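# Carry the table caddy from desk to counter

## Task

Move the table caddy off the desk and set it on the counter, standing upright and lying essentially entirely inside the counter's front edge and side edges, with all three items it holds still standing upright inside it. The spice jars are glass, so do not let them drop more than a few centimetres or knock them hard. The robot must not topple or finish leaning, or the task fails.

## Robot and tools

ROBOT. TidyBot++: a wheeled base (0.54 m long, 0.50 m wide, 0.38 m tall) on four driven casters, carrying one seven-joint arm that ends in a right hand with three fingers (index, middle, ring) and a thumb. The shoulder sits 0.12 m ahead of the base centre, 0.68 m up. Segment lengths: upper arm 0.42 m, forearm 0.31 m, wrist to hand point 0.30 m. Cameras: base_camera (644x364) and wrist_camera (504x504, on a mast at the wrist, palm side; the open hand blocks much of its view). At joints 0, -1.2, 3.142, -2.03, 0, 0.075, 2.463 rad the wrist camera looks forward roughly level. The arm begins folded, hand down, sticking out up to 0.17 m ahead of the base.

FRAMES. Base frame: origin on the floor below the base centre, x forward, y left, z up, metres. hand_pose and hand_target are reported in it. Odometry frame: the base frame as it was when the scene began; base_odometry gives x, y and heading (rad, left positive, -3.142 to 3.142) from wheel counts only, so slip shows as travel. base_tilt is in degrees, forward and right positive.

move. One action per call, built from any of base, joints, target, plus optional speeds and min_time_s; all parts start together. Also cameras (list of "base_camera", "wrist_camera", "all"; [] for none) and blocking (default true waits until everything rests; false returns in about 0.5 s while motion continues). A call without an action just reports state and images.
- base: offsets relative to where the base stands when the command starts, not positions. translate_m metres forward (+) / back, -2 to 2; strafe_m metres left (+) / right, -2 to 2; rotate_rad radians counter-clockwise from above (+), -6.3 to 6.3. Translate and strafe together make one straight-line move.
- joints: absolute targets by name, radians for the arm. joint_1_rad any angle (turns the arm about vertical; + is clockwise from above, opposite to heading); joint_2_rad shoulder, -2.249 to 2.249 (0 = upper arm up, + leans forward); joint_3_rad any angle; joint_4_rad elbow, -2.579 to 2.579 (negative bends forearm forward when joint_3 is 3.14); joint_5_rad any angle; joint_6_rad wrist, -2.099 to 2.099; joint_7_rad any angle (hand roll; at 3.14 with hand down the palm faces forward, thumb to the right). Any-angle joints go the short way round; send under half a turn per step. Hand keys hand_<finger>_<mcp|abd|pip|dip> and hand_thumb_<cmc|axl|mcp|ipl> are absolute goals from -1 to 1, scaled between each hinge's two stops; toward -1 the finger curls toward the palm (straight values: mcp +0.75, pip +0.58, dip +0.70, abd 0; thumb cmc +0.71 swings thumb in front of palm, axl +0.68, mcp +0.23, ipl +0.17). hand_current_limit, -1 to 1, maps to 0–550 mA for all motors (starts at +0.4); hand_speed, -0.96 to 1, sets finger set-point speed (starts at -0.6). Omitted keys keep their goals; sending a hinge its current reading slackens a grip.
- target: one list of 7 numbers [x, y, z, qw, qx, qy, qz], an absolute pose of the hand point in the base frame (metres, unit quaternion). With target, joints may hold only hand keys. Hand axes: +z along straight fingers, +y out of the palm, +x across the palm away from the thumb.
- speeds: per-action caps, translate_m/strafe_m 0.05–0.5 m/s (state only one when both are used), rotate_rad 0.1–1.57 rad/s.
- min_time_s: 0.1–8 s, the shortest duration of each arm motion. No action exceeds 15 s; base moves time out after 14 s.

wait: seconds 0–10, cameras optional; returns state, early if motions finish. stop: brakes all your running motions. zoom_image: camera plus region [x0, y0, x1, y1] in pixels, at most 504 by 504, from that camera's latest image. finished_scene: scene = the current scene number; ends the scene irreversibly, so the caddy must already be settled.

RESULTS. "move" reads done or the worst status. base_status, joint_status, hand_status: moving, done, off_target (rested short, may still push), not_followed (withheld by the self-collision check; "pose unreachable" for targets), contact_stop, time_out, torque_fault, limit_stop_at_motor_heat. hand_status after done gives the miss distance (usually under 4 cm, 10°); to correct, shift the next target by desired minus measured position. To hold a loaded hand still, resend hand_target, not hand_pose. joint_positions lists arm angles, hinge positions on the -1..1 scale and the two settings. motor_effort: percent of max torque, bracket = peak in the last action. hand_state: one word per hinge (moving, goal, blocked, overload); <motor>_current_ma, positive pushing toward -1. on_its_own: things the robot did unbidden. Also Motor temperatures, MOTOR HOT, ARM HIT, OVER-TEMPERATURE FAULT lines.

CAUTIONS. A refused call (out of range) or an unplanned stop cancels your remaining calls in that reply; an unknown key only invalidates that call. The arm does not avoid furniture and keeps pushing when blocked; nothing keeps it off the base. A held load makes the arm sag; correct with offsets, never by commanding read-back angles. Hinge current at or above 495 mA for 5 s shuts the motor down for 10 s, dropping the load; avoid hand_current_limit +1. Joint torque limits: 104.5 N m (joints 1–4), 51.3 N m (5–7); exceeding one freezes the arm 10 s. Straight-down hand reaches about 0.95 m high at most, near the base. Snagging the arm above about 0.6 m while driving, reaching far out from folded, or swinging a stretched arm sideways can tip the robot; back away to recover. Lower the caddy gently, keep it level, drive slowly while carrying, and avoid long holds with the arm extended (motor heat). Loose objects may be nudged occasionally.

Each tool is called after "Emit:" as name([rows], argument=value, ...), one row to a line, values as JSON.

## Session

Emit:
move()

Scene clock: 0.00 s.
Motor temperatures (°C): [35 36 36 36 45 46 47]
base_odometry: x=+0.000 y=+0.000 heading=+0.000
base_tilt: forward=+0.7 right=-0.3
base_status: not commanded
joint_positions: joint_1_rad=-0.011 joint_2_rad=-0.367 joint_3_rad=+3.132 joint_4_rad=-2.539 joint_5_rad=+0.046 joint_6_rad=-0.869 joint_7_rad=+3.122 hand_index_mcp=+0.753 hand_index_abd=+0.000 hand_index_pip=+0.577 hand_index_dip=+0.696 hand_middle_mcp=+0.753 hand_middle_abd=+0.000 hand_middle_pip=+0.577 hand_middle_dip=+0.696 hand_ring_mcp=+0.753 hand_ring_abd=+0.000 hand_ring_pip=+0.577 hand_ring_dip=+0.696 hand_thumb_cmc=+0.715 hand_thumb_axl=+0.677 hand_thumb_mcp=+0.222 hand_thumb_ipl=+0.168 hand_current_limit=+0.400 hand_speed=-0.600
joint_status: not commanded
hand_state: goal,goal,goal,goal,goal,goal,goal,goal,goal,goal,goal,goal,goal,goal,goal,goal
index_mcp_current_ma: 0
index_abd_current_ma: 0
index_pip_current_ma: 0
index_dip_current_ma: 0
middle_mcp_current_ma: 0
middle_abd_current_ma: 0
middle_pip_current_ma: 0
middle_dip_current_ma: 0
ring_mcp_current_ma: 0
ring_abd_current_ma: 0
ring_pip_current_ma: 0
ring_dip_current_ma: 0
thumb_cmc_current_ma: 1
thumb_axl_current_ma: 0
thumb_mcp_current_ma: -6
thumb_ipl_current_ma: 0
hand_goal_index_mcp: 0.754
hand_goal_index_abd: 0.000
hand_goal_index_pip: 0.576
hand_goal_index_dip: 0.696
hand_goal_middle_mcp: 0.754
hand_goal_middle_abd: 0.000
hand_goal_middle_pip: 0.576
hand_goal_middle_dip: 0.696
hand_goal_ring_mcp: 0.754
hand_goal_ring_abd: 0.000
hand_goal_ring_pip: 0.576
hand_goal_ring_dip: 0.696
hand_goal_thumb_cmc: 0.714
hand_goal_thumb_axl: 0.678
hand_goal_thumb_mcp: 0.226
hand_goal_thumb_ipl: 0.168
motor_effort: joint_1_rad=+1 joint_2_rad=+0 joint_3_rad=+1 joint_4_rad=+12 joint_5_rad=+0 joint_6_rad=+0 joint_7_rad=-1
hand_pose: x=+0.3428 y=-0.0269 z=+0.6064 quat_wxyz=(-0.049, -0.696, -0.716, -0.022) (m; base frame)
hand_target: x=+0.3434 y=-0.0269 z=+0.6069 quat_wxyz=(-0.050, -0.696, -0.716, -0.023) (m; base frame)
hand_status: not commanded
pictures: base_camera, wrist_camera

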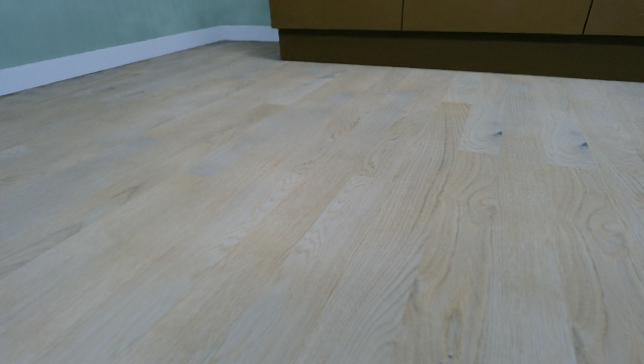

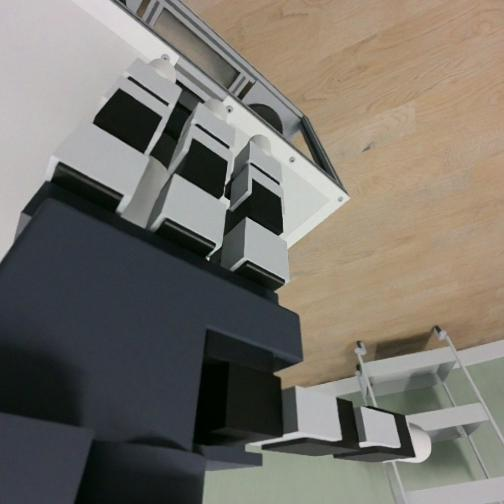

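Emit:
move(joints={"joint_1_rad": -0.35, "joint_2_rad": -1.2, "joint_3_rad": 3.142, "joint_4_rad": -2.03, "joint_5_rad": 0, "joint_6_rad": -0.2, "joint_7_rad": 2.463}, cameras=["wrist_camera"])

Emit:
move(base={"rotate_rad": -1.05}, cameras=["wrist_camera", "base_camera"])

Emit:
move(base={"rotate_rad": -1.05}, cameras=["wrist_camera", "base_camera"])

Scene clock: 3.83 s.
move: done
base_odometry: x=+0.000 y=+0.000 heading=+0.000
base_tilt: forward=+0.7 right=-0.3
base_status: not commanded
joint_positions: joint_1_rad=-0.336 joint_2_rad=-1.183 joint_3_rad=+3.132 joint_4_rad=-2.058 joint_5_rad=+0.046 joint_6_rad=-0.268 joint_7_rad=+2.506 hand_index_mcp=+0.760 hand_index_abd=+0.000 hand_index_pip=+0.577 hand_index_dip=+0.696 hand_middle_mcp=+0.760 hand_middle_abd=+0.000 hand_middle_pip=+0.577 hand_middle_dip=+0.696 hand_ring_mcp=+0.759 hand_ring_abd=+0.000 hand_ring_pip=+0.577 hand_ring_dip=+0.696 hand_thumb_cmc=+0.719 hand_thumb_axl=+0.677 hand_thumb_mcp=+0.226 hand_thumb_ipl=+0.168 hand_current_limit=+0.400 hand_speed=-0.600
joint_status: all done
hand_state: goal,goal,goal,goal,goal,goal,goal,goal,goal,goal,goal,goal,goal,goal,goal,goal
index_mcp_current_ma: 9
index_abd_current_ma: 0
index_pip_current_ma: 1
index_dip_current_ma: 0
middle_mcp_current_ma: 9
middle_abd_current_ma: 0
middle_pip_current_ma: 1
middle_dip_current_ma: 0
ring_mcp_current_ma: 8
ring_abd_current_ma: 0
ring_pip_current_ma: 1
ring_dip_current_ma: 0
thumb_cmc_current_ma: 8
thumb_axl_current_ma: -1
thumb_mcp_current_ma: 0
thumb_ipl_current_ma: 0
hand_goal_index_mcp: 0.754
hand_goal_index_abd: 0.000
hand_goal_index_pip: 0.576
hand_goal_index_dip: 0.696
hand_goal_middle_mcp: 0.754
hand_goal_middle_abd: 0.000
hand_goal_middle_pip: 0.576
hand_goal_middle_dip: 0.696
hand_goal_ring_mcp: 0.754
hand_goal_ring_abd: 0.000
hand_goal_ring_pip: 0.576
hand_goal_ring_dip: 0.696
hand_goal_thumb_cmc: 0.714
hand_goal_thumb_axl: 0.678
hand_goal_thumb_mcp: 0.226
hand_goal_thumb_ipl: 0.168
motor_effort: joint_1_rad=+1(2) joint_2_rad=+15(17) joint_3_rad=+1(2) joint_4_rad=+15(19) joint_5_rad=+0(1) joint_6_rad=+7(8) joint_7_rad=+0(3)
hand_pose: x=+0.2354 y=-0.0263 z=+1.2204 quat_wxyz=(-0.270, -0.428, -0.330, -0.797) (m; base frame)
hand_target: x=+0.2101 y=-0.0411 z=+1.2461 quat_wxyz=(-0.233, -0.401, -0.286, -0.839) (m; base frame)
hand_status: not commanded
pictures: wrist_camera

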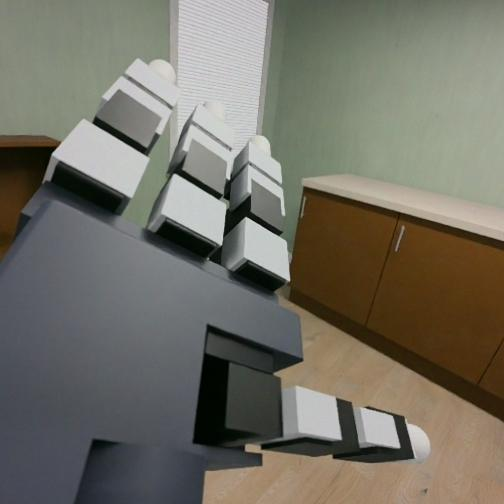

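Scene clock: 5.77 s.
move: done
base_odometry: x=+0.000 y=+0.000 heading=-1.050
base_tilt: forward=+0.7 right=-0.3
base_status: done
joint_positions: joint_1_rad=-0.339 joint_2_rad=-1.183 joint_3_rad=+3.132 joint_4_rad=-2.058 joint_5_rad=+0.046 joint_6_rad=-0.267 joint_7_rad=+2.505 hand_index_mcp=+0.760 hand_index_abd=+0.000 hand_index_pip=+0.577 hand_index_dip=+0.696 hand_middle_mcp=+0.760 hand_middle_abd=+0.000 hand_middle_pip=+0.577 hand_middle_dip=+0.696 hand_ring_mcp=+0.760 hand_ring_abd=+0.000 hand_ring_pip=+0.577 hand_ring_dip=+0.696 hand_thumb_cmc=+0.719 hand_thumb_axl=+0.677 hand_thumb_mcp=+0.226 hand_thumb_ipl=+0.168 hand_current_limit=+0.400 hand_speed=-0.600
joint_status: not commanded
hand_state: goal,goal,goal,goal,goal,goal,goal,goal,goal,goal,goal,goal,goal,goal,goal,goal
index_mcp_current_ma: 10
index_abd_current_ma: 0
index_pip_current_ma: 1
index_dip_current_ma: 0
middle_mcp_current_ma: 10
middle_abd_current_ma: 0
middle_pip_current_ma: 1
middle_dip_current_ma: 0
ring_mcp_current_ma: 10
ring_abd_current_ma: 0
ring_pip_current_ma: 1
ring_dip_current_ma: 0
thumb_cmc_current_ma: 8
thumb_axl_current_ma: -1
thumb_mcp_current_ma: 0
thumb_ipl_current_ma: 0
hand_goal_index_mcp: 0.754
hand_goal_index_abd: 0.000
hand_goal_index_pip: 0.576
hand_goal_index_dip: 0.696
hand_goal_middle_mcp: 0.754
hand_goal_middle_abd: 0.000
hand_goal_middle_pip: 0.576
hand_goal_middle_dip: 0.696
hand_goal_ring_mcp: 0.754
hand_goal_ring_abd: 0.000
hand_goal_ring_pip: 0.576
hand_goal_ring_dip: 0.696
hand_goal_thumb_cmc: 0.714
hand_goal_thumb_axl: 0.678
hand_goal_thumb_mcp: 0.226
hand_goal_thumb_ipl: 0.168
motor_effort: joint_1_rad=+1(2) joint_2_rad=+15(15) joint_3_rad=+2(2) joint_4_rad=+14(16) joint_5_rad=+0(1) joint_6_rad=+8(8) joint_7_rad=+0(1)
hand_pose: x=+0.2354 y=-0.0259 z=+1.2205 quat_wxyz=(-0.268, -0.427, -0.331, -0.798) (m; base frame)
hand_target: x=+0.2101 y=-0.0411 z=+1.2461 quat_wxyz=(-0.233, -0.401, -0.286, -0.839) (m; base frame)
hand_status: not commanded
pictures: base_camera, wrist_camera

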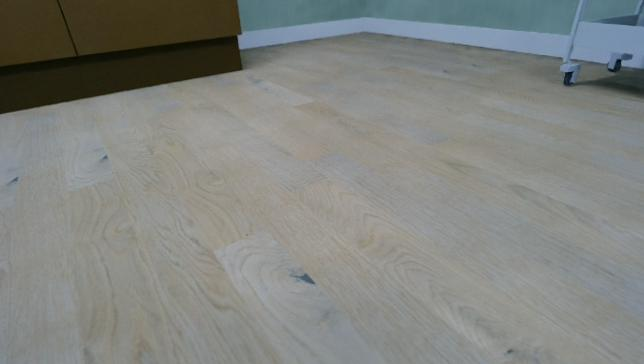

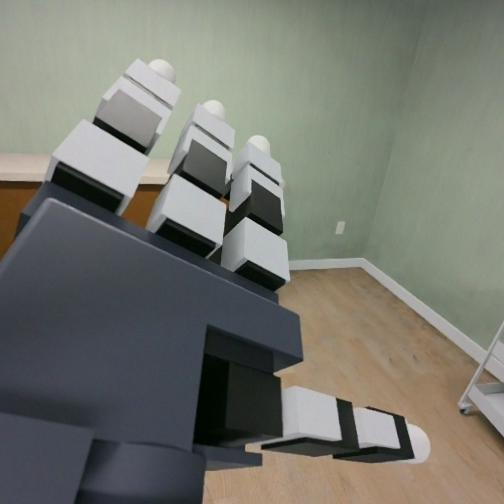

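Scene clock: 7.70 s.
move: done
base_odometry: x=+0.000 y=+0.000 heading=-2.099
base_tilt: forward=+0.7 right=-0.3
base_status: done
joint_positions: joint_1_rad=-0.341 joint_2_rad=-1.183 joint_3_rad=+3.132 joint_4_rad=-2.058 joint_5_rad=+0.046 joint_6_rad=-0.267 joint_7_rad=+2.505 hand_index_mcp=+0.760 hand_index_abd=+0.000 hand_index_pip=+0.577 hand_index_dip=+0.696 hand_middle_mcp=+0.760 hand_middle_abd=+0.000 hand_middle_pip=+0.577 hand_middle_dip=+0.696 hand_ring_mcp=+0.760 hand_ring_abd=+0.000 hand_ring_pip=+0.577 hand_ring_dip=+0.696 hand_thumb_cmc=+0.719 hand_thumb_axl=+0.677 hand_thumb_mcp=+0.226 hand_thumb_ipl=+0.168 hand_current_limit=+0.400 hand_speed=-0.600
joint_status: not commanded
hand_state: goal,goal,goal,goal,goal,goal,goal,goal,goal,goal,goal,goal,goal,goal,goal,goal
index_mcp_current_ma: 10
index_abd_current_ma: 0
index_pip_current_ma: 1
index_dip_current_ma: 0
middle_mcp_current_ma: 10
middle_abd_current_ma: 0
middle_pip_current_ma: 1
middle_dip_current_ma: 0
ring_mcp_current_ma: 10
ring_abd_current_ma: 0
ring_pip_current_ma: 1
ring_dip_current_ma: 0
thumb_cmc_current_ma: 8
thumb_axl_current_ma: -1
thumb_mcp_current_ma: 0
thumb_ipl_current_ma: 0
hand_goal_index_mcp: 0.754
hand_goal_index_abd: 0.000
hand_goal_index_pip: 0.576
hand_goal_index_dip: 0.696
hand_goal_middle_mcp: 0.754
hand_goal_middle_abd: 0.000
hand_goal_middle_pip: 0.576
hand_goal_middle_dip: 0.696
hand_goal_ring_mcp: 0.754
hand_goal_ring_abd: 0.000
hand_goal_ring_pip: 0.576
hand_goal_ring_dip: 0.696
hand_goal_thumb_cmc: 0.714
hand_goal_thumb_axl: 0.678
hand_goal_thumb_mcp: 0.226
hand_goal_thumb_ipl: 0.168
motor_effort: joint_1_rad=+1(2) joint_2_rad=+15(15) joint_3_rad=+1(2) joint_4_rad=+15(16) joint_5_rad=+0(1) joint_6_rad=+7(9) joint_7_rad=-1(1)
hand_pose: x=+0.2354 y=-0.0258 z=+1.2206 quat_wxyz=(-0.268, -0.427, -0.331, -0.798) (m; base frame)
hand_target: x=+0.2101 y=-0.0411 z=+1.2461 quat_wxyz=(-0.233, -0.401, -0.286, -0.839) (m; base frame)
hand_status: not commanded
pictures: base_camera, wrist_camera

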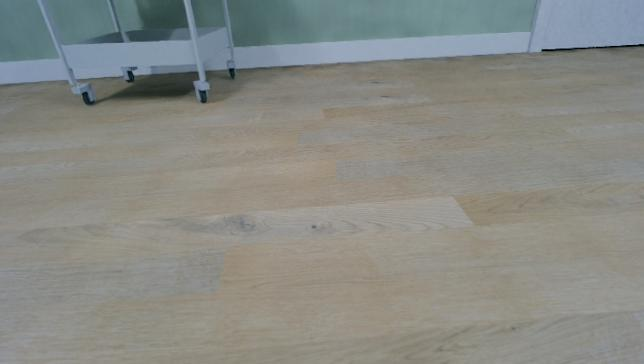

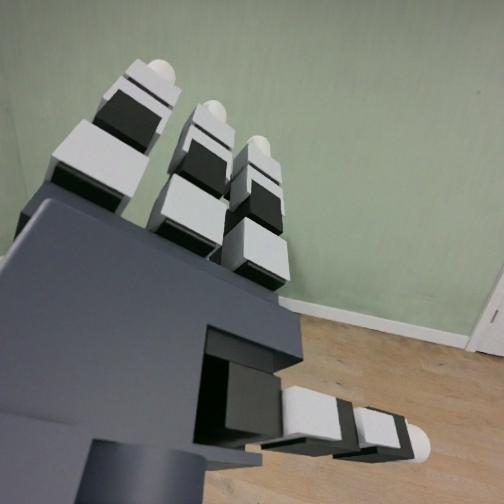

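Emit:
move(base={"rotate_rad": 3.0}, cameras=["wrist_camera", "base_camera"])

Scene clock: 11.90 s.
move: done
base_odometry: x=+0.000 y=+0.000 heading=+0.900
base_tilt: forward=+0.7 right=-0.3
base_status: done
joint_positions: joint_1_rad=-0.343 joint_2_rad=-1.183 joint_3_rad=+3.132 joint_4_rad=-2.058 joint_5_rad=+0.046 joint_6_rad=-0.267 joint_7_rad=+2.505 hand_index_mcp=+0.760 hand_index_abd=+0.000 hand_index_pip=+0.577 hand_index_dip=+0.696 hand_middle_mcp=+0.760 hand_middle_abd=+0.000 hand_middle_pip=+0.577 hand_middle_dip=+0.696 hand_ring_mcp=+0.760 hand_ring_abd=+0.000 hand_ring_pip=+0.577 hand_ring_dip=+0.696 hand_thumb_cmc=+0.719 hand_thumb_axl=+0.677 hand_thumb_mcp=+0.226 hand_thumb_ipl=+0.168 hand_current_limit=+0.400 hand_speed=-0.600
joint_status: not commanded
hand_state: goal,goal,goal,goal,goal,goal,goal,goal,goal,goal,goal,goal,goal,goal,goal,goal
index_mcp_current_ma: 10
index_abd_current_ma: 0
index_pip_current_ma: 1
index_dip_current_ma: 0
middle_mcp_current_ma: 10
middle_abd_current_ma: 0
middle_pip_current_ma: 1
middle_dip_current_ma: 0
ring_mcp_current_ma: 10
ring_abd_current_ma: 0
ring_pip_current_ma: 1
ring_dip_current_ma: 0
thumb_cmc_current_ma: 8
thumb_axl_current_ma: -1
thumb_mcp_current_ma: 0
thumb_ipl_current_ma: 0
hand_goal_index_mcp: 0.754
hand_goal_index_abd: 0.000
hand_goal_index_pip: 0.576
hand_goal_index_dip: 0.696
hand_goal_middle_mcp: 0.754
hand_goal_middle_abd: 0.000
hand_goal_middle_pip: 0.576
hand_goal_middle_dip: 0.696
hand_goal_ring_mcp: 0.754
hand_goal_ring_abd: 0.000
hand_goal_ring_pip: 0.576
hand_goal_ring_dip: 0.696
hand_goal_thumb_cmc: 0.714
hand_goal_thumb_axl: 0.678
hand_goal_thumb_mcp: 0.226
hand_goal_thumb_ipl: 0.168
motor_effort: joint_1_rad=+1(2) joint_2_rad=+15(15) joint_3_rad=+2(2) joint_4_rad=+15(16) joint_5_rad=+0(1) joint_6_rad=+7(8) joint_7_rad=-1(1)
hand_pose: x=+0.2354 y=-0.0256 z=+1.2206 quat_wxyz=(-0.267, -0.427, -0.331, -0.798) (m; base frame)
hand_target: x=+0.2101 y=-0.0411 z=+1.2461 quat_wxyz=(-0.233, -0.401, -0.286, -0.839) (m; base frame)
hand_status: not commanded
pictures: base_camera, wrist_camera

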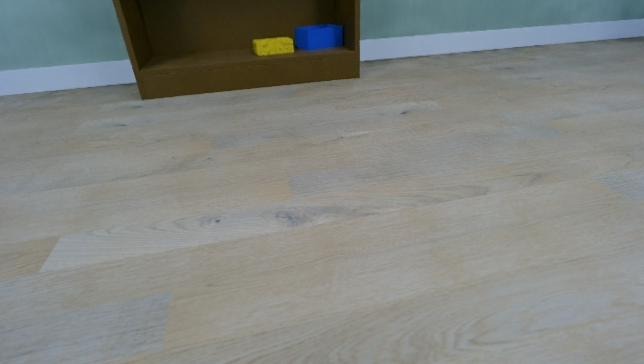

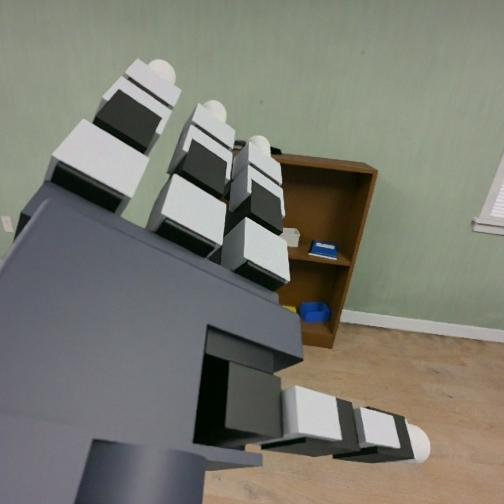

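Emit:
move(base={"rotate_rad": 1.05}, cameras=["wrist_camera", "base_camera"])

Scene clock: 14.27 s.
move: done
base_odometry: x=+0.000 y=+0.000 heading=+1.950
base_tilt: forward=+0.7 right=-0.3
base_status: done
joint_positions: joint_1_rad=-0.344 joint_2_rad=-1.183 joint_3_rad=+3.132 joint_4_rad=-2.058 joint_5_rad=+0.046 joint_6_rad=-0.267 joint_7_rad=+2.505 hand_index_mcp=+0.760 hand_index_abd=+0.000 hand_index_pip=+0.577 hand_index_dip=+0.696 hand_middle_mcp=+0.760 hand_middle_abd=+0.000 hand_middle_pip=+0.577 hand_middle_dip=+0.696 hand_ring_mcp=+0.760 hand_ring_abd=+0.000 hand_ring_pip=+0.577 hand_ring_dip=+0.696 hand_thumb_cmc=+0.719 hand_thumb_axl=+0.677 hand_thumb_mcp=+0.226 hand_thumb_ipl=+0.168 hand_current_limit=+0.400 hand_speed=-0.600
joint_status: not commanded
hand_state: goal,goal,goal,goal,goal,goal,goal,goal,goal,goal,goal,goal,goal,goal,goal,goal
index_mcp_current_ma: 10
index_abd_current_ma: 0
index_pip_current_ma: 1
index_dip_current_ma: 0
middle_mcp_current_ma: 10
middle_abd_current_ma: 0
middle_pip_current_ma: 1
middle_dip_current_ma: 0
ring_mcp_current_ma: 10
ring_abd_current_ma: 0
ring_pip_current_ma: 1
ring_dip_current_ma: 0
thumb_cmc_current_ma: 8
thumb_axl_current_ma: -1
thumb_mcp_current_ma: 0
thumb_ipl_current_ma: 0
hand_goal_index_mcp: 0.754
hand_goal_index_abd: 0.000
hand_goal_index_pip: 0.576
hand_goal_index_dip: 0.696
hand_goal_middle_mcp: 0.754
hand_goal_middle_abd: 0.000
hand_goal_middle_pip: 0.576
hand_goal_middle_dip: 0.696
hand_goal_ring_mcp: 0.754
hand_goal_ring_abd: 0.000
hand_goal_ring_pip: 0.576
hand_goal_ring_dip: 0.696
hand_goal_thumb_cmc: 0.714
hand_goal_thumb_axl: 0.678
hand_goal_thumb_mcp: 0.226
hand_goal_thumb_ipl: 0.168
motor_effort: joint_1_rad=+1(2) joint_2_rad=+15(15) joint_3_rad=+1(2) joint_4_rad=+16(16) joint_5_rad=+0(1) joint_6_rad=+7(9) joint_7_rad=-1(1)
hand_pose: x=+0.2355 y=-0.0254 z=+1.2206 quat_wxyz=(-0.267, -0.426, -0.332, -0.798) (m; base frame)
hand_target: x=+0.2101 y=-0.0411 z=+1.2461 quat_wxyz=(-0.233, -0.401, -0.286, -0.839) (m; base frame)
hand_status: not commanded
pictures: base_camera, wrist_camera

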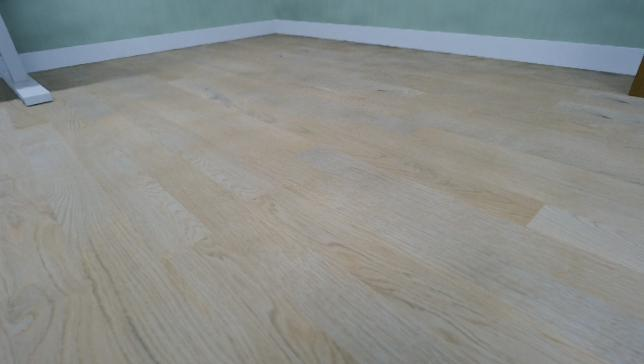

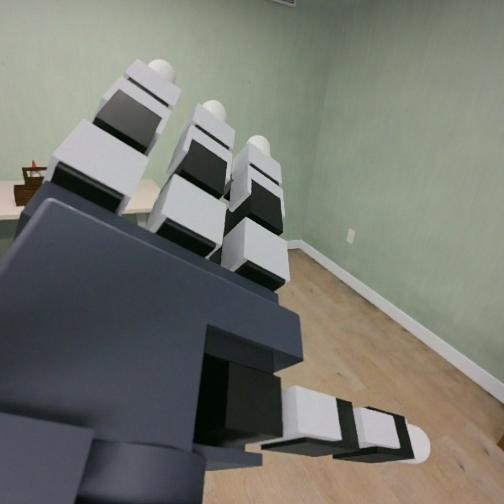

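Emit:
move(base={"rotate_rad": 1.0}, cameras=["wrist_camera", "base_camera"])

Scene clock: 16.87 s.
move: done
base_odometry: x=+0.000 y=+0.000 heading=+2.950
base_tilt: forward=+0.7 right=-0.3
base_status: done
joint_positions: joint_1_rad=-0.345 joint_2_rad=-1.183 joint_3_rad=+3.132 joint_4_rad=-2.058 joint_5_rad=+0.046 joint_6_rad=-0.266 joint_7_rad=+2.505 hand_index_mcp=+0.760 hand_index_abd=+0.000 hand_index_pip=+0.577 hand_index_dip=+0.696 hand_middle_mcp=+0.760 hand_middle_abd=+0.000 hand_middle_pip=+0.577 hand_middle_dip=+0.696 hand_ring_mcp=+0.760 hand_ring_abd=+0.000 hand_ring_pip=+0.577 hand_ring_dip=+0.696 hand_thumb_cmc=+0.719 hand_thumb_axl=+0.677 hand_thumb_mcp=+0.226 hand_thumb_ipl=+0.168 hand_current_limit=+0.400 hand_speed=-0.600
joint_status: not commanded
hand_state: goal,goal,goal,goal,goal,goal,goal,goal,goal,goal,goal,goal,goal,goal,goal,goal
index_mcp_current_ma: 10
index_abd_current_ma: 0
index_pip_current_ma: 1
index_dip_current_ma: 0
middle_mcp_current_ma: 10
middle_abd_current_ma: 0
middle_pip_current_ma: 1
middle_dip_current_ma: 0
ring_mcp_current_ma: 10
ring_abd_current_ma: 0
ring_pip_current_ma: 1
ring_dip_current_ma: 0
thumb_cmc_current_ma: 8
thumb_axl_current_ma: -1
thumb_mcp_current_ma: 0
thumb_ipl_current_ma: 0
hand_goal_index_mcp: 0.754
hand_goal_index_abd: 0.000
hand_goal_index_pip: 0.576
hand_goal_index_dip: 0.696
hand_goal_middle_mcp: 0.754
hand_goal_middle_abd: 0.000
hand_goal_middle_pip: 0.576
hand_goal_middle_dip: 0.696
hand_goal_ring_mcp: 0.754
hand_goal_ring_abd: 0.000
hand_goal_ring_pip: 0.576
hand_goal_ring_dip: 0.696
hand_goal_thumb_cmc: 0.714
hand_goal_thumb_axl: 0.678
hand_goal_thumb_mcp: 0.226
hand_goal_thumb_ipl: 0.168
motor_effort: joint_1_rad=+1(2) joint_2_rad=+15(15) joint_3_rad=+2(2) joint_4_rad=+15(16) joint_5_rad=+0(0) joint_6_rad=+7(8) joint_7_rad=-1(1)
hand_pose: x=+0.2355 y=-0.0253 z=+1.2206 quat_wxyz=(-0.266, -0.426, -0.332, -0.798) (m; base frame)
hand_target: x=+0.2101 y=-0.0411 z=+1.2461 quat_wxyz=(-0.233, -0.401, -0.286, -0.839) (m; base frame)
hand_status: not commanded
pictures: base_camera, wrist_camera

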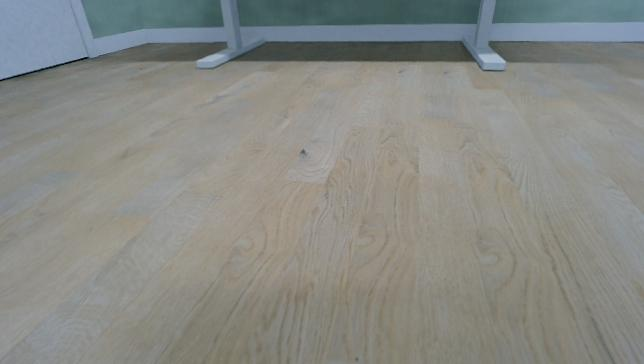

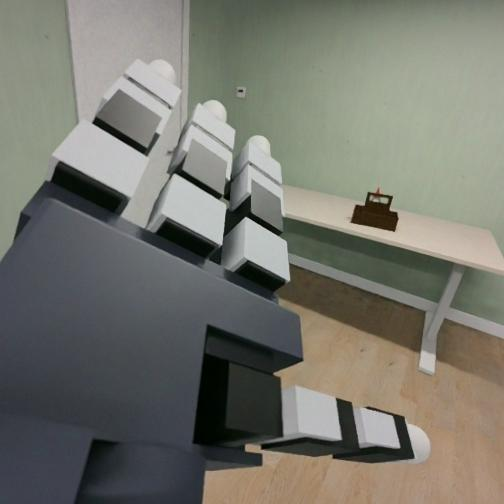

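Emit:
zoom_image(camera="wrist_camera", region=[280, 140, 504, 300])

Emit:
move(base={"translate_m": 0.7, "strafe_m": -0.36}, cameras=["wrist_camera", "base_camera"])

Scaled by 2.250 from the camera's 504x504 image, which has a finer 720x720 frame.

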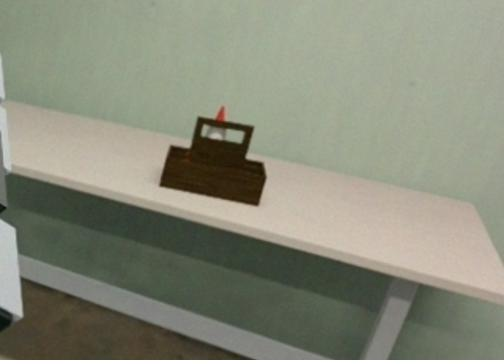

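Scene clock: 24.40 s.
move: done
base_odometry: x=-0.619 y=+0.487 heading=+2.950
base_tilt: forward=+0.7 right=-0.3
base_status: done
joint_positions: joint_1_rad=-0.345 joint_2_rad=-1.184 joint_3_rad=+3.132 joint_4_rad=-2.058 joint_5_rad=+0.046 joint_6_rad=-0.264 joint_7_rad=+2.505 hand_index_mcp=+0.761 hand_index_abd=+0.000 hand_index_pip=+0.577 hand_index_dip=+0.696 hand_middle_mcp=+0.761 hand_middle_abd=+0.000 hand_middle_pip=+0.577 hand_middle_dip=+0.696 hand_ring_mcp=+0.760 hand_ring_abd=+0.000 hand_ring_pip=+0.577 hand_ring_dip=+0.696 hand_thumb_cmc=+0.719 hand_thumb_axl=+0.677 hand_thumb_mcp=+0.226 hand_thumb_ipl=+0.168 hand_current_limit=+0.400 hand_speed=-0.600
joint_status: not commanded
hand_state: goal,goal,goal,goal,goal,goal,goal,goal,goal,goal,goal,goal,goal,goal,goal,goal
index_mcp_current_ma: 11
index_abd_current_ma: 0
index_pip_current_ma: 1
index_dip_current_ma: 0
middle_mcp_current_ma: 11
middle_abd_current_ma: 0
middle_pip_current_ma: 1
middle_dip_current_ma: 0
ring_mcp_current_ma: 10
ring_abd_current_ma: 0
ring_pip_current_ma: 1
ring_dip_current_ma: 0
thumb_cmc_current_ma: 8
thumb_axl_current_ma: -1
thumb_mcp_current_ma: 0
thumb_ipl_current_ma: 0
hand_goal_index_mcp: 0.754
hand_goal_index_abd: 0.000
hand_goal_index_pip: 0.576
hand_goal_index_dip: 0.696
hand_goal_middle_mcp: 0.754
hand_goal_middle_abd: 0.000
hand_goal_middle_pip: 0.576
hand_goal_middle_dip: 0.696
hand_goal_ring_mcp: 0.754
hand_goal_ring_abd: 0.000
hand_goal_ring_pip: 0.576
hand_goal_ring_dip: 0.696
hand_goal_thumb_cmc: 0.714
hand_goal_thumb_axl: 0.678
hand_goal_thumb_mcp: 0.226
hand_goal_thumb_ipl: 0.168
motor_effort: joint_1_rad=+1(2) joint_2_rad=+15(17) joint_3_rad=+1(3) joint_4_rad=+15(16) joint_5_rad=+0(1) joint_6_rad=+7(9) joint_7_rad=-1(1)
hand_pose: x=+0.2344 y=-0.0256 z=+1.2215 quat_wxyz=(-0.266, -0.425, -0.331, -0.799) (m; base frame)
hand_target: x=+0.2101 y=-0.0411 z=+1.2461 quat_wxyz=(-0.233, -0.401, -0.286, -0.839) (m; base frame)
hand_status: not commanded
pictures: base_camera, wrist_camera

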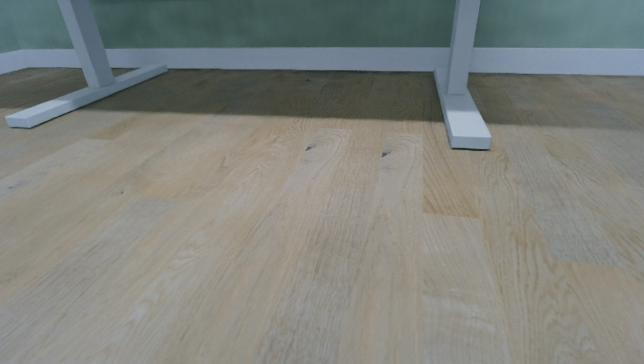

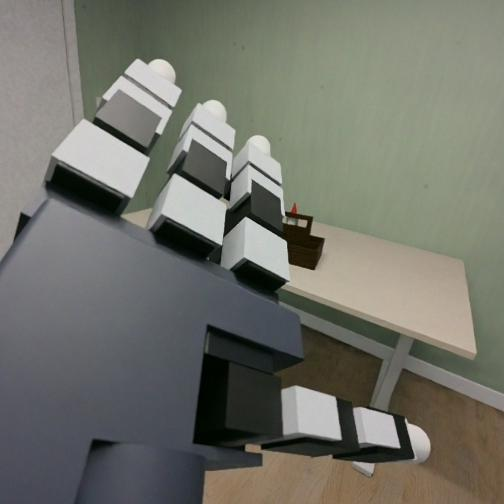

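Emit:
move(base={"rotate_rad": -0.18}, cameras=[])

Emit:
move(base={"translate_m": 0.3, "strafe_m": 0.3}, joints={"joint_6_rad": -0.6}, cameras=["wrist_camera", "base_camera"])

Scene clock: 32.37 s.
move: done
base_odometry: x=-0.619 y=+0.487 heading=+2.770
base_tilt: forward=+0.7 right=-0.3
base_status: done
joint_positions: joint_1_rad=-0.345 joint_2_rad=-1.184 joint_3_rad=+3.132 joint_4_rad=-2.058 joint_5_rad=+0.046 joint_6_rad=-0.264 joint_7_rad=+2.505 hand_index_mcp=+0.761 hand_index_abd=+0.000 hand_index_pip=+0.577 hand_index_dip=+0.696 hand_middle_mcp=+0.761 hand_middle_abd=+0.000 hand_middle_pip=+0.577 hand_middle_dip=+0.696 hand_ring_mcp=+0.760 hand_ring_abd=+0.000 hand_ring_pip=+0.577 hand_ring_dip=+0.696 hand_thumb_cmc=+0.719 hand_thumb_axl=+0.677 hand_thumb_mcp=+0.226 hand_thumb_ipl=+0.168 hand_current_limit=+0.400 hand_speed=-0.600
joint_status: not commanded
hand_state: goal,goal,goal,goal,goal,goal,goal,goal,goal,goal,goal,goal,goal,goal,goal,goal
index_mcp_current_ma: 11
index_abd_current_ma: 0
index_pip_current_ma: 1
index_dip_current_ma: 0
middle_mcp_current_ma: 11
middle_abd_current_ma: 0
middle_pip_current_ma: 1
middle_dip_current_ma: 0
ring_mcp_current_ma: 10
ring_abd_current_ma: 0
ring_pip_current_ma: 1
ring_dip_current_ma: 0
thumb_cmc_current_ma: 8
thumb_axl_current_ma: -1
thumb_mcp_current_ma: 0
thumb_ipl_current_ma: 0
hand_goal_index_mcp: 0.754
hand_goal_index_abd: 0.000
hand_goal_index_pip: 0.576
hand_goal_index_dip: 0.696
hand_goal_middle_mcp: 0.754
hand_goal_middle_abd: 0.000
hand_goal_middle_pip: 0.576
hand_goal_middle_dip: 0.696
hand_goal_ring_mcp: 0.754
hand_goal_ring_abd: 0.000
hand_goal_ring_pip: 0.576
hand_goal_ring_dip: 0.696
hand_goal_thumb_cmc: 0.714
hand_goal_thumb_axl: 0.678
hand_goal_thumb_mcp: 0.226
hand_goal_thumb_ipl: 0.168
motor_effort: joint_1_rad=+1(1) joint_2_rad=+15(15) joint_3_rad=+1(2) joint_4_rad=+15(16) joint_5_rad=+0(1) joint_6_rad=+7(8) joint_7_rad=+0(1)
hand_pose: x=+0.2344 y=-0.0256 z=+1.2215 quat_wxyz=(-0.266, -0.425, -0.331, -0.800) (m; base frame)
hand_target: x=+0.2101 y=-0.0411 z=+1.2461 quat_wxyz=(-0.233, -0.401, -0.286, -0.839) (m; base frame)
hand_status: not commanded
pictures: none
No camera images: "cameras" was empty.

Scene clock: 34.57 s.
move: done
base_odometry: x=-1.007 y=+0.316 heading=+2.770
base_tilt: forward=+0.7 right=-0.3
base_status: done
joint_positions: joint_1_rad=-0.346 joint_2_rad=-1.188 joint_3_rad=+3.132 joint_4_rad=-2.047 joint_5_rad=+0.046 joint_6_rad=-0.569 joint_7_rad=+2.505 hand_index_mcp=+0.762 hand_index_abd=+0.000 hand_index_pip=+0.577 hand_index_dip=+0.696 hand_middle_mcp=+0.762 hand_middle_abd=+0.000 hand_middle_pip=+0.577 hand_middle_dip=+0.696 hand_ring_mcp=+0.762 hand_ring_abd=+0.000 hand_ring_pip=+0.577 hand_ring_dip=+0.696 hand_thumb_cmc=+0.720 hand_thumb_axl=+0.677 hand_thumb_mcp=+0.226 hand_thumb_ipl=+0.168 hand_current_limit=+0.400 hand_speed=-0.600
joint_status: all done
hand_state: goal,goal,goal,goal,goal,goal,goal,goal,goal,goal,goal,goal,goal,goal,goal,goal
index_mcp_current_ma: 15
index_abd_current_ma: 0
index_pip_current_ma: 1
index_dip_current_ma: 0
middle_mcp_current_ma: 14
middle_abd_current_ma: 0
middle_pip_current_ma: 1
middle_dip_current_ma: 0
ring_mcp_current_ma: 13
ring_abd_current_ma: 0
ring_pip_current_ma: 1
ring_dip_current_ma: 0
thumb_cmc_current_ma: 9
thumb_axl_current_ma: -1
thumb_mcp_current_ma: 0
thumb_ipl_current_ma: 0
hand_goal_index_mcp: 0.754
hand_goal_index_abd: 0.000
hand_goal_index_pip: 0.576
hand_goal_index_dip: 0.696
hand_goal_middle_mcp: 0.754
hand_goal_middle_abd: 0.000
hand_goal_middle_pip: 0.576
hand_goal_middle_dip: 0.696
hand_goal_ring_mcp: 0.754
hand_goal_ring_abd: 0.000
hand_goal_ring_pip: 0.576
hand_goal_ring_dip: 0.696
hand_goal_thumb_cmc: 0.714
hand_goal_thumb_axl: 0.678
hand_goal_thumb_mcp: 0.226
hand_goal_thumb_ipl: 0.168
motor_effort: joint_1_rad=+1(2) joint_2_rad=+15(18) joint_3_rad=+1(3) joint_4_rad=+15(17) joint_5_rad=+0(1) joint_6_rad=+8(11) joint_7_rad=-1(1)
hand_pose: x=+0.2700 y=-0.0179 z=+1.1449 quat_wxyz=(-0.243, -0.520, -0.397, -0.716) (m; base frame)
hand_target: x=+0.2660 y=-0.0207 z=+1.1401 quat_wxyz=(-0.202, -0.533, -0.381, -0.728) (m; base frame)
hand_status: not commanded
pictures: base_camera, wrist_camera

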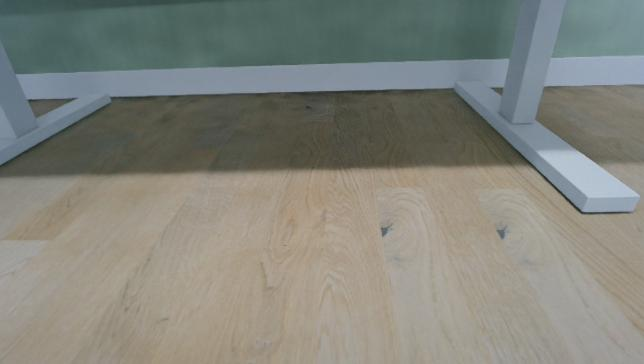

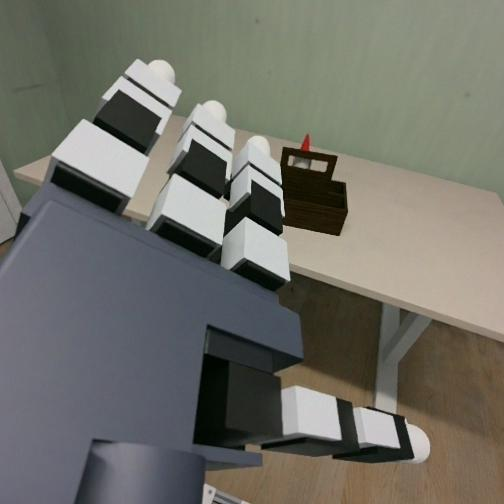

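Emit:
zoom_image(camera="wrist_camera", region=[250, 120, 410, 280])

Scaled by 3.150 from the camera's 504x504 image, which has a finer 720x720 frame.

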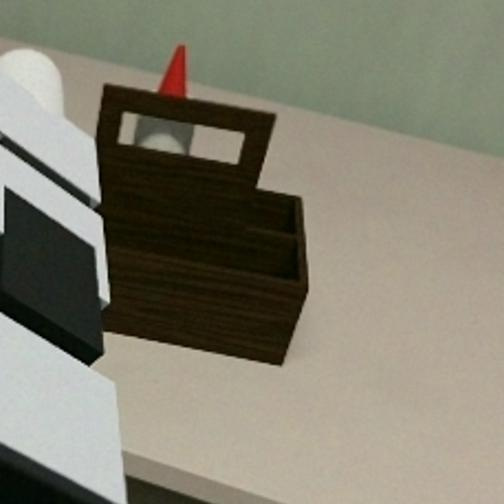

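Emit:
move(base={"rotate_rad": 0.24}, cameras=[])

Emit:
move(base={"strafe_m": -0.23, "translate_m": 0.08}, joints={"joint_1_rad": -0.35, "joint_2_rad": 0.25, "joint_4_rad": -1.0, "joint_6_rad": -0.75}, min_time_s=2.5, cameras=["wrist_camera"])

Scene clock: 49.30 s.
move: done
base_odometry: x=-1.008 y=+0.316 heading=+3.010
base_tilt: forward=+0.7 right=-0.3
base_status: done
joint_positions: joint_1_rad=-0.346 joint_2_rad=-1.188 joint_3_rad=+3.132 joint_4_rad=-2.047 joint_5_rad=+0.046 joint_6_rad=-0.569 joint_7_rad=+2.505 hand_index_mcp=+0.762 hand_index_abd=+0.000 hand_index_pip=+0.577 hand_index_dip=+0.696 hand_middle_mcp=+0.762 hand_middle_abd=+0.000 hand_middle_pip=+0.577 hand_middle_dip=+0.696 hand_ring_mcp=+0.762 hand_ring_abd=+0.000 hand_ring_pip=+0.577 hand_ring_dip=+0.696 hand_thumb_cmc=+0.720 hand_thumb_axl=+0.677 hand_thumb_mcp=+0.226 hand_thumb_ipl=+0.168 hand_current_limit=+0.400 hand_speed=-0.600
joint_status: not commanded
hand_state: goal,goal,goal,goal,goal,goal,goal,goal,goal,goal,goal,goal,goal,goal,goal,goal
index_mcp_current_ma: 15
index_abd_current_ma: 0
index_pip_current_ma: 1
index_dip_current_ma: 0
middle_mcp_current_ma: 14
middle_abd_current_ma: 0
middle_pip_current_ma: 1
middle_dip_current_ma: 0
ring_mcp_current_ma: 13
ring_abd_current_ma: 0
ring_pip_current_ma: 1
ring_dip_current_ma: 0
thumb_cmc_current_ma: 9
thumb_axl_current_ma: -1
thumb_mcp_current_ma: 0
thumb_ipl_current_ma: 0
hand_goal_index_mcp: 0.754
hand_goal_index_abd: 0.000
hand_goal_index_pip: 0.576
hand_goal_index_dip: 0.696
hand_goal_middle_mcp: 0.754
hand_goal_middle_abd: 0.000
hand_goal_middle_pip: 0.576
hand_goal_middle_dip: 0.696
hand_goal_ring_mcp: 0.754
hand_goal_ring_abd: 0.000
hand_goal_ring_pip: 0.576
hand_goal_ring_dip: 0.696
hand_goal_thumb_cmc: 0.714
hand_goal_thumb_axl: 0.678
hand_goal_thumb_mcp: 0.226
hand_goal_thumb_ipl: 0.168
motor_effort: joint_1_rad=+1(2) joint_2_rad=+14(15) joint_3_rad=+2(2) joint_4_rad=+15(16) joint_5_rad=+0(1) joint_6_rad=+7(9) joint_7_rad=-1(1)
hand_pose: x=+0.2700 y=-0.0178 z=+1.1449 quat_wxyz=(-0.242, -0.520, -0.397, -0.716) (m; base frame)
hand_target: x=+0.2660 y=-0.0207 z=+1.1401 quat_wxyz=(-0.202, -0.533, -0.381, -0.728) (m; base frame)
hand_status: not commanded
pictures: none
No camera images: "cameras" was empty.

Scene clock: 52.10 s.
move: done
base_odometry: x=-1.057 y=+0.555 heading=+3.011
base_tilt: forward=+0.7 right=-0.3
base_status: done
joint_positions: joint_1_rad=-0.347 joint_2_rad=+0.226 joint_3_rad=+3.133 joint_4_rad=-1.039 joint_5_rad=+0.046 joint_6_rad=-0.686 joint_7_rad=+2.505 hand_index_mcp=+0.762 hand_index_abd=+0.000 hand_index_pip=+0.577 hand_index_dip=+0.696 hand_middle_mcp=+0.762 hand_middle_abd=+0.000 hand_middle_pip=+0.577 hand_middle_dip=+0.696 hand_ring_mcp=+0.762 hand_ring_abd=+0.000 hand_ring_pip=+0.577 hand_ring_dip=+0.696 hand_thumb_cmc=+0.720 hand_thumb_axl=+0.677 hand_thumb_mcp=+0.226 hand_thumb_ipl=+0.168 hand_current_limit=+0.400 hand_speed=-0.600
joint_status: all done
hand_state: goal,goal,goal,goal,goal,goal,goal,goal,goal,goal,goal,goal,goal,goal,goal,goal
index_mcp_current_ma: 15
index_abd_current_ma: 0
index_pip_current_ma: 1
index_dip_current_ma: 0
middle_mcp_current_ma: 14
middle_abd_current_ma: 0
middle_pip_current_ma: 1
middle_dip_current_ma: 0
ring_mcp_current_ma: 13
ring_abd_current_ma: 0
ring_pip_current_ma: 1
ring_dip_current_ma: 0
thumb_cmc_current_ma: 9
thumb_axl_current_ma: -1
thumb_mcp_current_ma: 0
thumb_ipl_current_ma: 0
hand_goal_index_mcp: 0.754
hand_goal_index_abd: 0.000
hand_goal_index_pip: 0.576
hand_goal_index_dip: 0.696
hand_goal_middle_mcp: 0.754
hand_goal_middle_abd: 0.000
hand_goal_middle_pip: 0.576
hand_goal_middle_dip: 0.696
hand_goal_ring_mcp: 0.754
hand_goal_ring_abd: 0.000
hand_goal_ring_pip: 0.576
hand_goal_ring_dip: 0.696
hand_goal_thumb_cmc: 0.714
hand_goal_thumb_axl: 0.678
hand_goal_thumb_mcp: 0.226
hand_goal_thumb_ipl: 0.168
motor_effort: joint_1_rad=+1(2) joint_2_rad=-25(26) joint_3_rad=+0(3) joint_4_rad=+17(19) joint_5_rad=+0(1) joint_6_rad=+8(10) joint_7_rad=-1(1)
hand_pose: x=+0.7952 y=+0.1708 z=+1.1284 quat_wxyz=(-0.180, -0.658, -0.502, -0.531) (m; base frame)
hand_target: x=+0.7988 y=+0.1737 z=+1.1104 quat_wxyz=(-0.145, -0.684, -0.490, -0.521) (m; base frame)
hand_status: not commanded
pictures: wrist_camera

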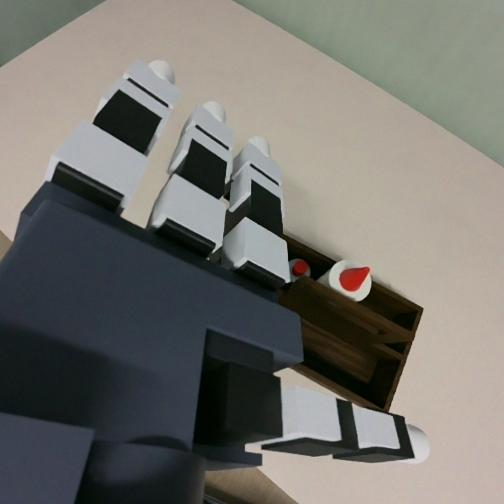

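Emit:
zoom_image(camera="wrist_camera", region=[260, 210, 440, 430])

Scaled by 2.291 from the camera's 504x504 image, which has a finer 720x720 frame.

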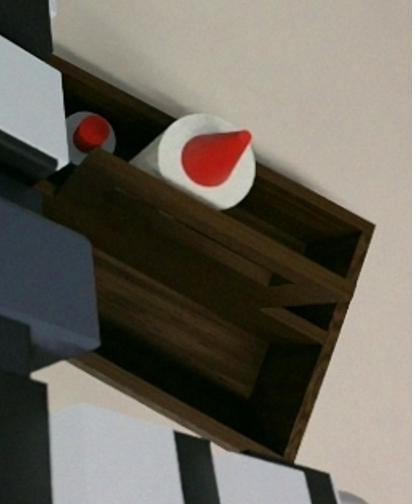

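Emit:
move(joints={"joint_2_rad": -0.28, "joint_4_rad": -1.82, "joint_6_rad": -0.50}, cameras=[])

Emit:
move(joints={"joint_1_rad": -0.02, "joint_5_rad": 0.0, "joint_7_rad": 3.14, "hand_index_mcp": 0.75, "hand_middle_mcp": 0.75, "hand_index_pip": 0.58, "hand_middle_pip": 0.58, "hand_index_dip": 0.12, "hand_middle_dip": 0.12, "hand_ring_mcp": -0.45, "hand_ring_pip": -0.2, "hand_ring_dip": 0.2}, cameras=["wrist_camera"])

Scene clock: 88.50 s.
move: done
base_odometry: x=-1.057 y=+0.555 heading=+3.011
base_tilt: forward=+0.7 right=-0.3
base_status: not commanded
joint_positions: joint_1_rad=-0.347 joint_2_rad=-0.267 joint_3_rad=+3.133 joint_4_rad=-1.803 joint_5_rad=+0.046 joint_6_rad=-0.567 joint_7_rad=+2.505 hand_index_mcp=+0.762 hand_index_abd=+0.000 hand_index_pip=+0.577 hand_index_dip=+0.696 hand_middle_mcp=+0.762 hand_middle_abd=+0.000 hand_middle_pip=+0.577 hand_middle_dip=+0.696 hand_ring_mcp=+0.762 hand_ring_abd=+0.000 hand_ring_pip=+0.577 hand_ring_dip=+0.696 hand_thumb_cmc=+0.720 hand_thumb_axl=+0.677 hand_thumb_mcp=+0.226 hand_thumb_ipl=+0.168 hand_current_limit=+0.400 hand_speed=-0.600
joint_status: all done
hand_state: goal,goal,goal,goal,goal,goal,goal,goal,goal,goal,goal,goal,goal,goal,goal,goal
index_mcp_current_ma: 15
index_abd_current_ma: 0
index_pip_current_ma: 1
index_dip_current_ma: 0
middle_mcp_current_ma: 14
middle_abd_current_ma: 0
middle_pip_current_ma: 1
middle_dip_current_ma: 0
ring_mcp_current_ma: 13
ring_abd_current_ma: 0
ring_pip_current_ma: 1
ring_dip_current_ma: 0
thumb_cmc_current_ma: 9
thumb_axl_current_ma: -1
thumb_mcp_current_ma: 0
thumb_ipl_current_ma: 0
hand_goal_index_mcp: 0.754
hand_goal_index_abd: 0.000
hand_goal_index_pip: 0.576
hand_goal_index_dip: 0.696
hand_goal_middle_mcp: 0.754
hand_goal_middle_abd: 0.000
hand_goal_middle_pip: 0.576
hand_goal_middle_dip: 0.696
hand_goal_ring_mcp: 0.754
hand_goal_ring_abd: 0.000
hand_goal_ring_pip: 0.576
hand_goal_ring_dip: 0.696
hand_goal_thumb_cmc: 0.714
hand_goal_thumb_axl: 0.678
hand_goal_thumb_mcp: 0.226
hand_goal_thumb_ipl: 0.168
motor_effort: joint_1_rad=+1(1) joint_2_rad=-9(26) joint_3_rad=+1(1) joint_4_rad=+18(19) joint_5_rad=+0(1) joint_6_rad=+8(8) joint_7_rad=-1(1)
hand_pose: x=+0.6037 y=+0.1031 z=+0.9963 quat_wxyz=(-0.162, -0.687, -0.531, -0.469) (m; base frame)
hand_target: x=+0.6035 y=+0.1024 z=+1.0059 quat_wxyz=(-0.140, -0.693, -0.496, -0.504) (m; base frame)
hand_status: not commanded
pictures: none
No camera images: "cameras" was empty.

Scene clock: 90.33 s.
move: done
base_odometry: x=-1.057 y=+0.555 heading=+3.011
base_tilt: forward=+0.7 right=-0.3
base_status: not commanded
joint_positions: joint_1_rad=-0.033 joint_2_rad=-0.267 joint_3_rad=+3.133 joint_4_rad=-1.803 joint_5_rad=+0.046 joint_6_rad=-0.566 joint_7_rad=+3.096 hand_index_mcp=+0.762 hand_index_abd=+0.000 hand_index_pip=+0.579 hand_index_dip=+0.124 hand_middle_mcp=+0.762 hand_middle_abd=+0.000 hand_middle_pip=+0.579 hand_middle_dip=+0.123 hand_ring_mcp=-0.440 hand_ring_abd=+0.000 hand_ring_pip=-0.198 hand_ring_dip=+0.202 hand_thumb_cmc=+0.720 hand_thumb_axl=+0.677 hand_thumb_mcp=+0.226 hand_thumb_ipl=+0.168 hand_current_limit=+0.400 hand_speed=-0.600
joint_status: all done
hand_state: goal,goal,goal,goal,goal,goal,goal,goal,goal,goal,goal,goal,goal,goal,goal,goal
index_mcp_current_ma: 24
index_abd_current_ma: 0
index_pip_current_ma: -1
index_dip_current_ma: 4
middle_mcp_current_ma: 24
middle_abd_current_ma: 0
middle_pip_current_ma: -1
middle_dip_current_ma: 4
ring_mcp_current_ma: 19
ring_abd_current_ma: 0
ring_pip_current_ma: 2
ring_dip_current_ma: 2
thumb_cmc_current_ma: 9
thumb_axl_current_ma: -1
thumb_mcp_current_ma: 0
thumb_ipl_current_ma: 0
hand_goal_index_mcp: 0.750
hand_goal_index_abd: 0.000
hand_goal_index_pip: 0.580
hand_goal_index_dip: 0.120
hand_goal_middle_mcp: 0.750
hand_goal_middle_abd: 0.000
hand_goal_middle_pip: 0.580
hand_goal_middle_dip: 0.120
hand_goal_ring_mcp: -0.450
hand_goal_ring_abd: 0.000
hand_goal_ring_pip: -0.200
hand_goal_ring_dip: 0.200
hand_goal_thumb_cmc: 0.714
hand_goal_thumb_axl: 0.678
hand_goal_thumb_mcp: 0.226
hand_goal_thumb_ipl: 0.168
motor_effort: joint_1_rad=+1(2) joint_2_rad=-9(10) joint_3_rad=+1(2) joint_4_rad=+18(19) joint_5_rad=+0(1) joint_6_rad=+7(8) joint_7_rad=-1(2)
hand_pose: x=+0.6250 y=-0.0075 z=+1.0196 quat_wxyz=(-0.351, -0.607, -0.620, -0.351) (m; base frame)
hand_target: x=+0.6246 y=-0.0116 z=+1.0353 quat_wxyz=(-0.366, -0.597, -0.608, -0.374) (m; base frame)
hand_status: not commanded
pictures: wrist_camera

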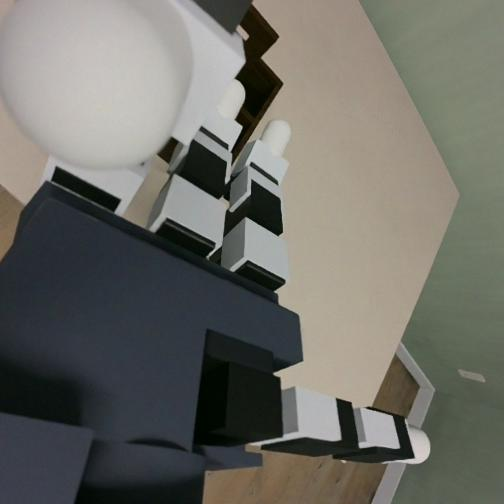

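Emit:
move(base={"strafe_m": 0.05}, joints={"hand_ring_mcp": -0.2, "hand_ring_pip": -0.8, "hand_ring_dip": -0.5}, cameras=["wrist_camera"])

Emit:
zoom_image(camera="wrist_camera", region=[170, 0, 370, 180])

Scene clock: 94.20 s.
move: off_target
base_odometry: x=-1.063 y=+0.505 heading=+3.011
base_tilt: forward=+0.7 right=-0.3
base_status: done
joint_positions: joint_1_rad=-0.030 joint_2_rad=-0.269 joint_3_rad=+3.133 joint_4_rad=-1.804 joint_5_rad=+0.046 joint_6_rad=-0.565 joint_7_rad=+3.098 hand_index_mcp=+0.762 hand_index_abd=+0.000 hand_index_pip=+0.580 hand_index_dip=+0.124 hand_middle_mcp=+0.762 hand_middle_abd=+0.000 hand_middle_pip=+0.579 hand_middle_dip=+0.123 hand_ring_mcp=-0.191 hand_ring_abd=+0.000 hand_ring_pip=-0.779 hand_ring_dip=-0.469 hand_thumb_cmc=+0.720 hand_thumb_axl=+0.677 hand_thumb_mcp=+0.226 hand_thumb_ipl=+0.168 hand_current_limit=+0.400 hand_speed=-0.600
joint_status: hand_ring_pip off_target (ended at -0.779, target -0.800); hand_ring_dip off_target (ended at -0.469, target -0.500); the others done
hand_state: goal,goal,goal,goal,goal,goal,goal,goal,goal,goal,blocked,blocked,goal,goal,goal,goal
index_mcp_current_ma: 24
index_abd_current_ma: 0
index_pip_current_ma: 0
index_dip_current_ma: 4
middle_mcp_current_ma: 24
middle_abd_current_ma: 0
middle_pip_current_ma: 0
middle_dip_current_ma: 4
ring_mcp_current_ma: 17
ring_abd_current_ma: 0
ring_pip_current_ma: 44
ring_dip_current_ma: 76
thumb_cmc_current_ma: 10
thumb_axl_current_ma: -1
thumb_mcp_current_ma: 0
thumb_ipl_current_ma: 0
hand_goal_index_mcp: 0.750
hand_goal_index_abd: 0.000
hand_goal_index_pip: 0.580
hand_goal_index_dip: 0.120
hand_goal_middle_mcp: 0.750
hand_goal_middle_abd: 0.000
hand_goal_middle_pip: 0.580
hand_goal_middle_dip: 0.120
hand_goal_ring_mcp: -0.200
hand_goal_ring_abd: 0.000
hand_goal_ring_pip: -0.800
hand_goal_ring_dip: -0.500
hand_goal_thumb_cmc: 0.714
hand_goal_thumb_axl: 0.678
hand_goal_thumb_mcp: 0.226
hand_goal_thumb_ipl: 0.168
motor_effort: joint_1_rad=+1(1) joint_2_rad=-9(11) joint_3_rad=+1(2) joint_4_rad=+18(19) joint_5_rad=+0(1) joint_6_rad=+7(8) joint_7_rad=-1(1)
hand_pose: x=+0.6245 y=-0.0087 z=+1.0206 quat_wxyz=(-0.353, -0.606, -0.620, -0.352) (m; base frame)
hand_target: x=+0.6246 y=-0.0116 z=+1.0353 quat_wxyz=(-0.366, -0.597, -0.608, -0.374) (m; base frame)
hand_status: not commanded
pictures: wrist_camera

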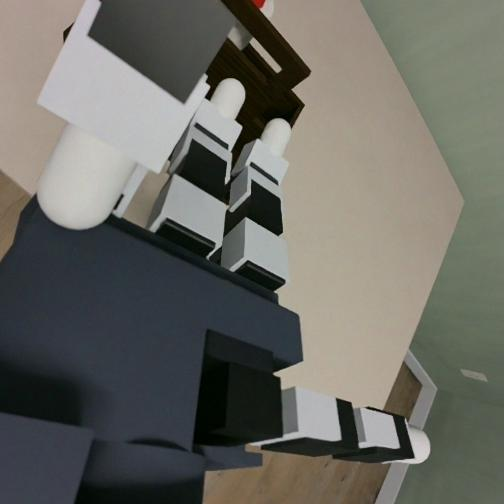

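Scaled by 2.520 from the camera's 504x504 image, which has a finer 720x720 frame.

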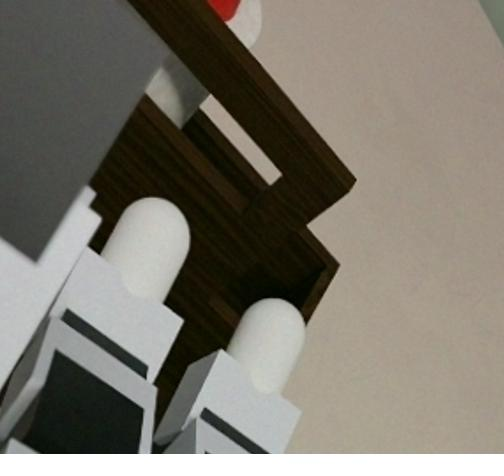

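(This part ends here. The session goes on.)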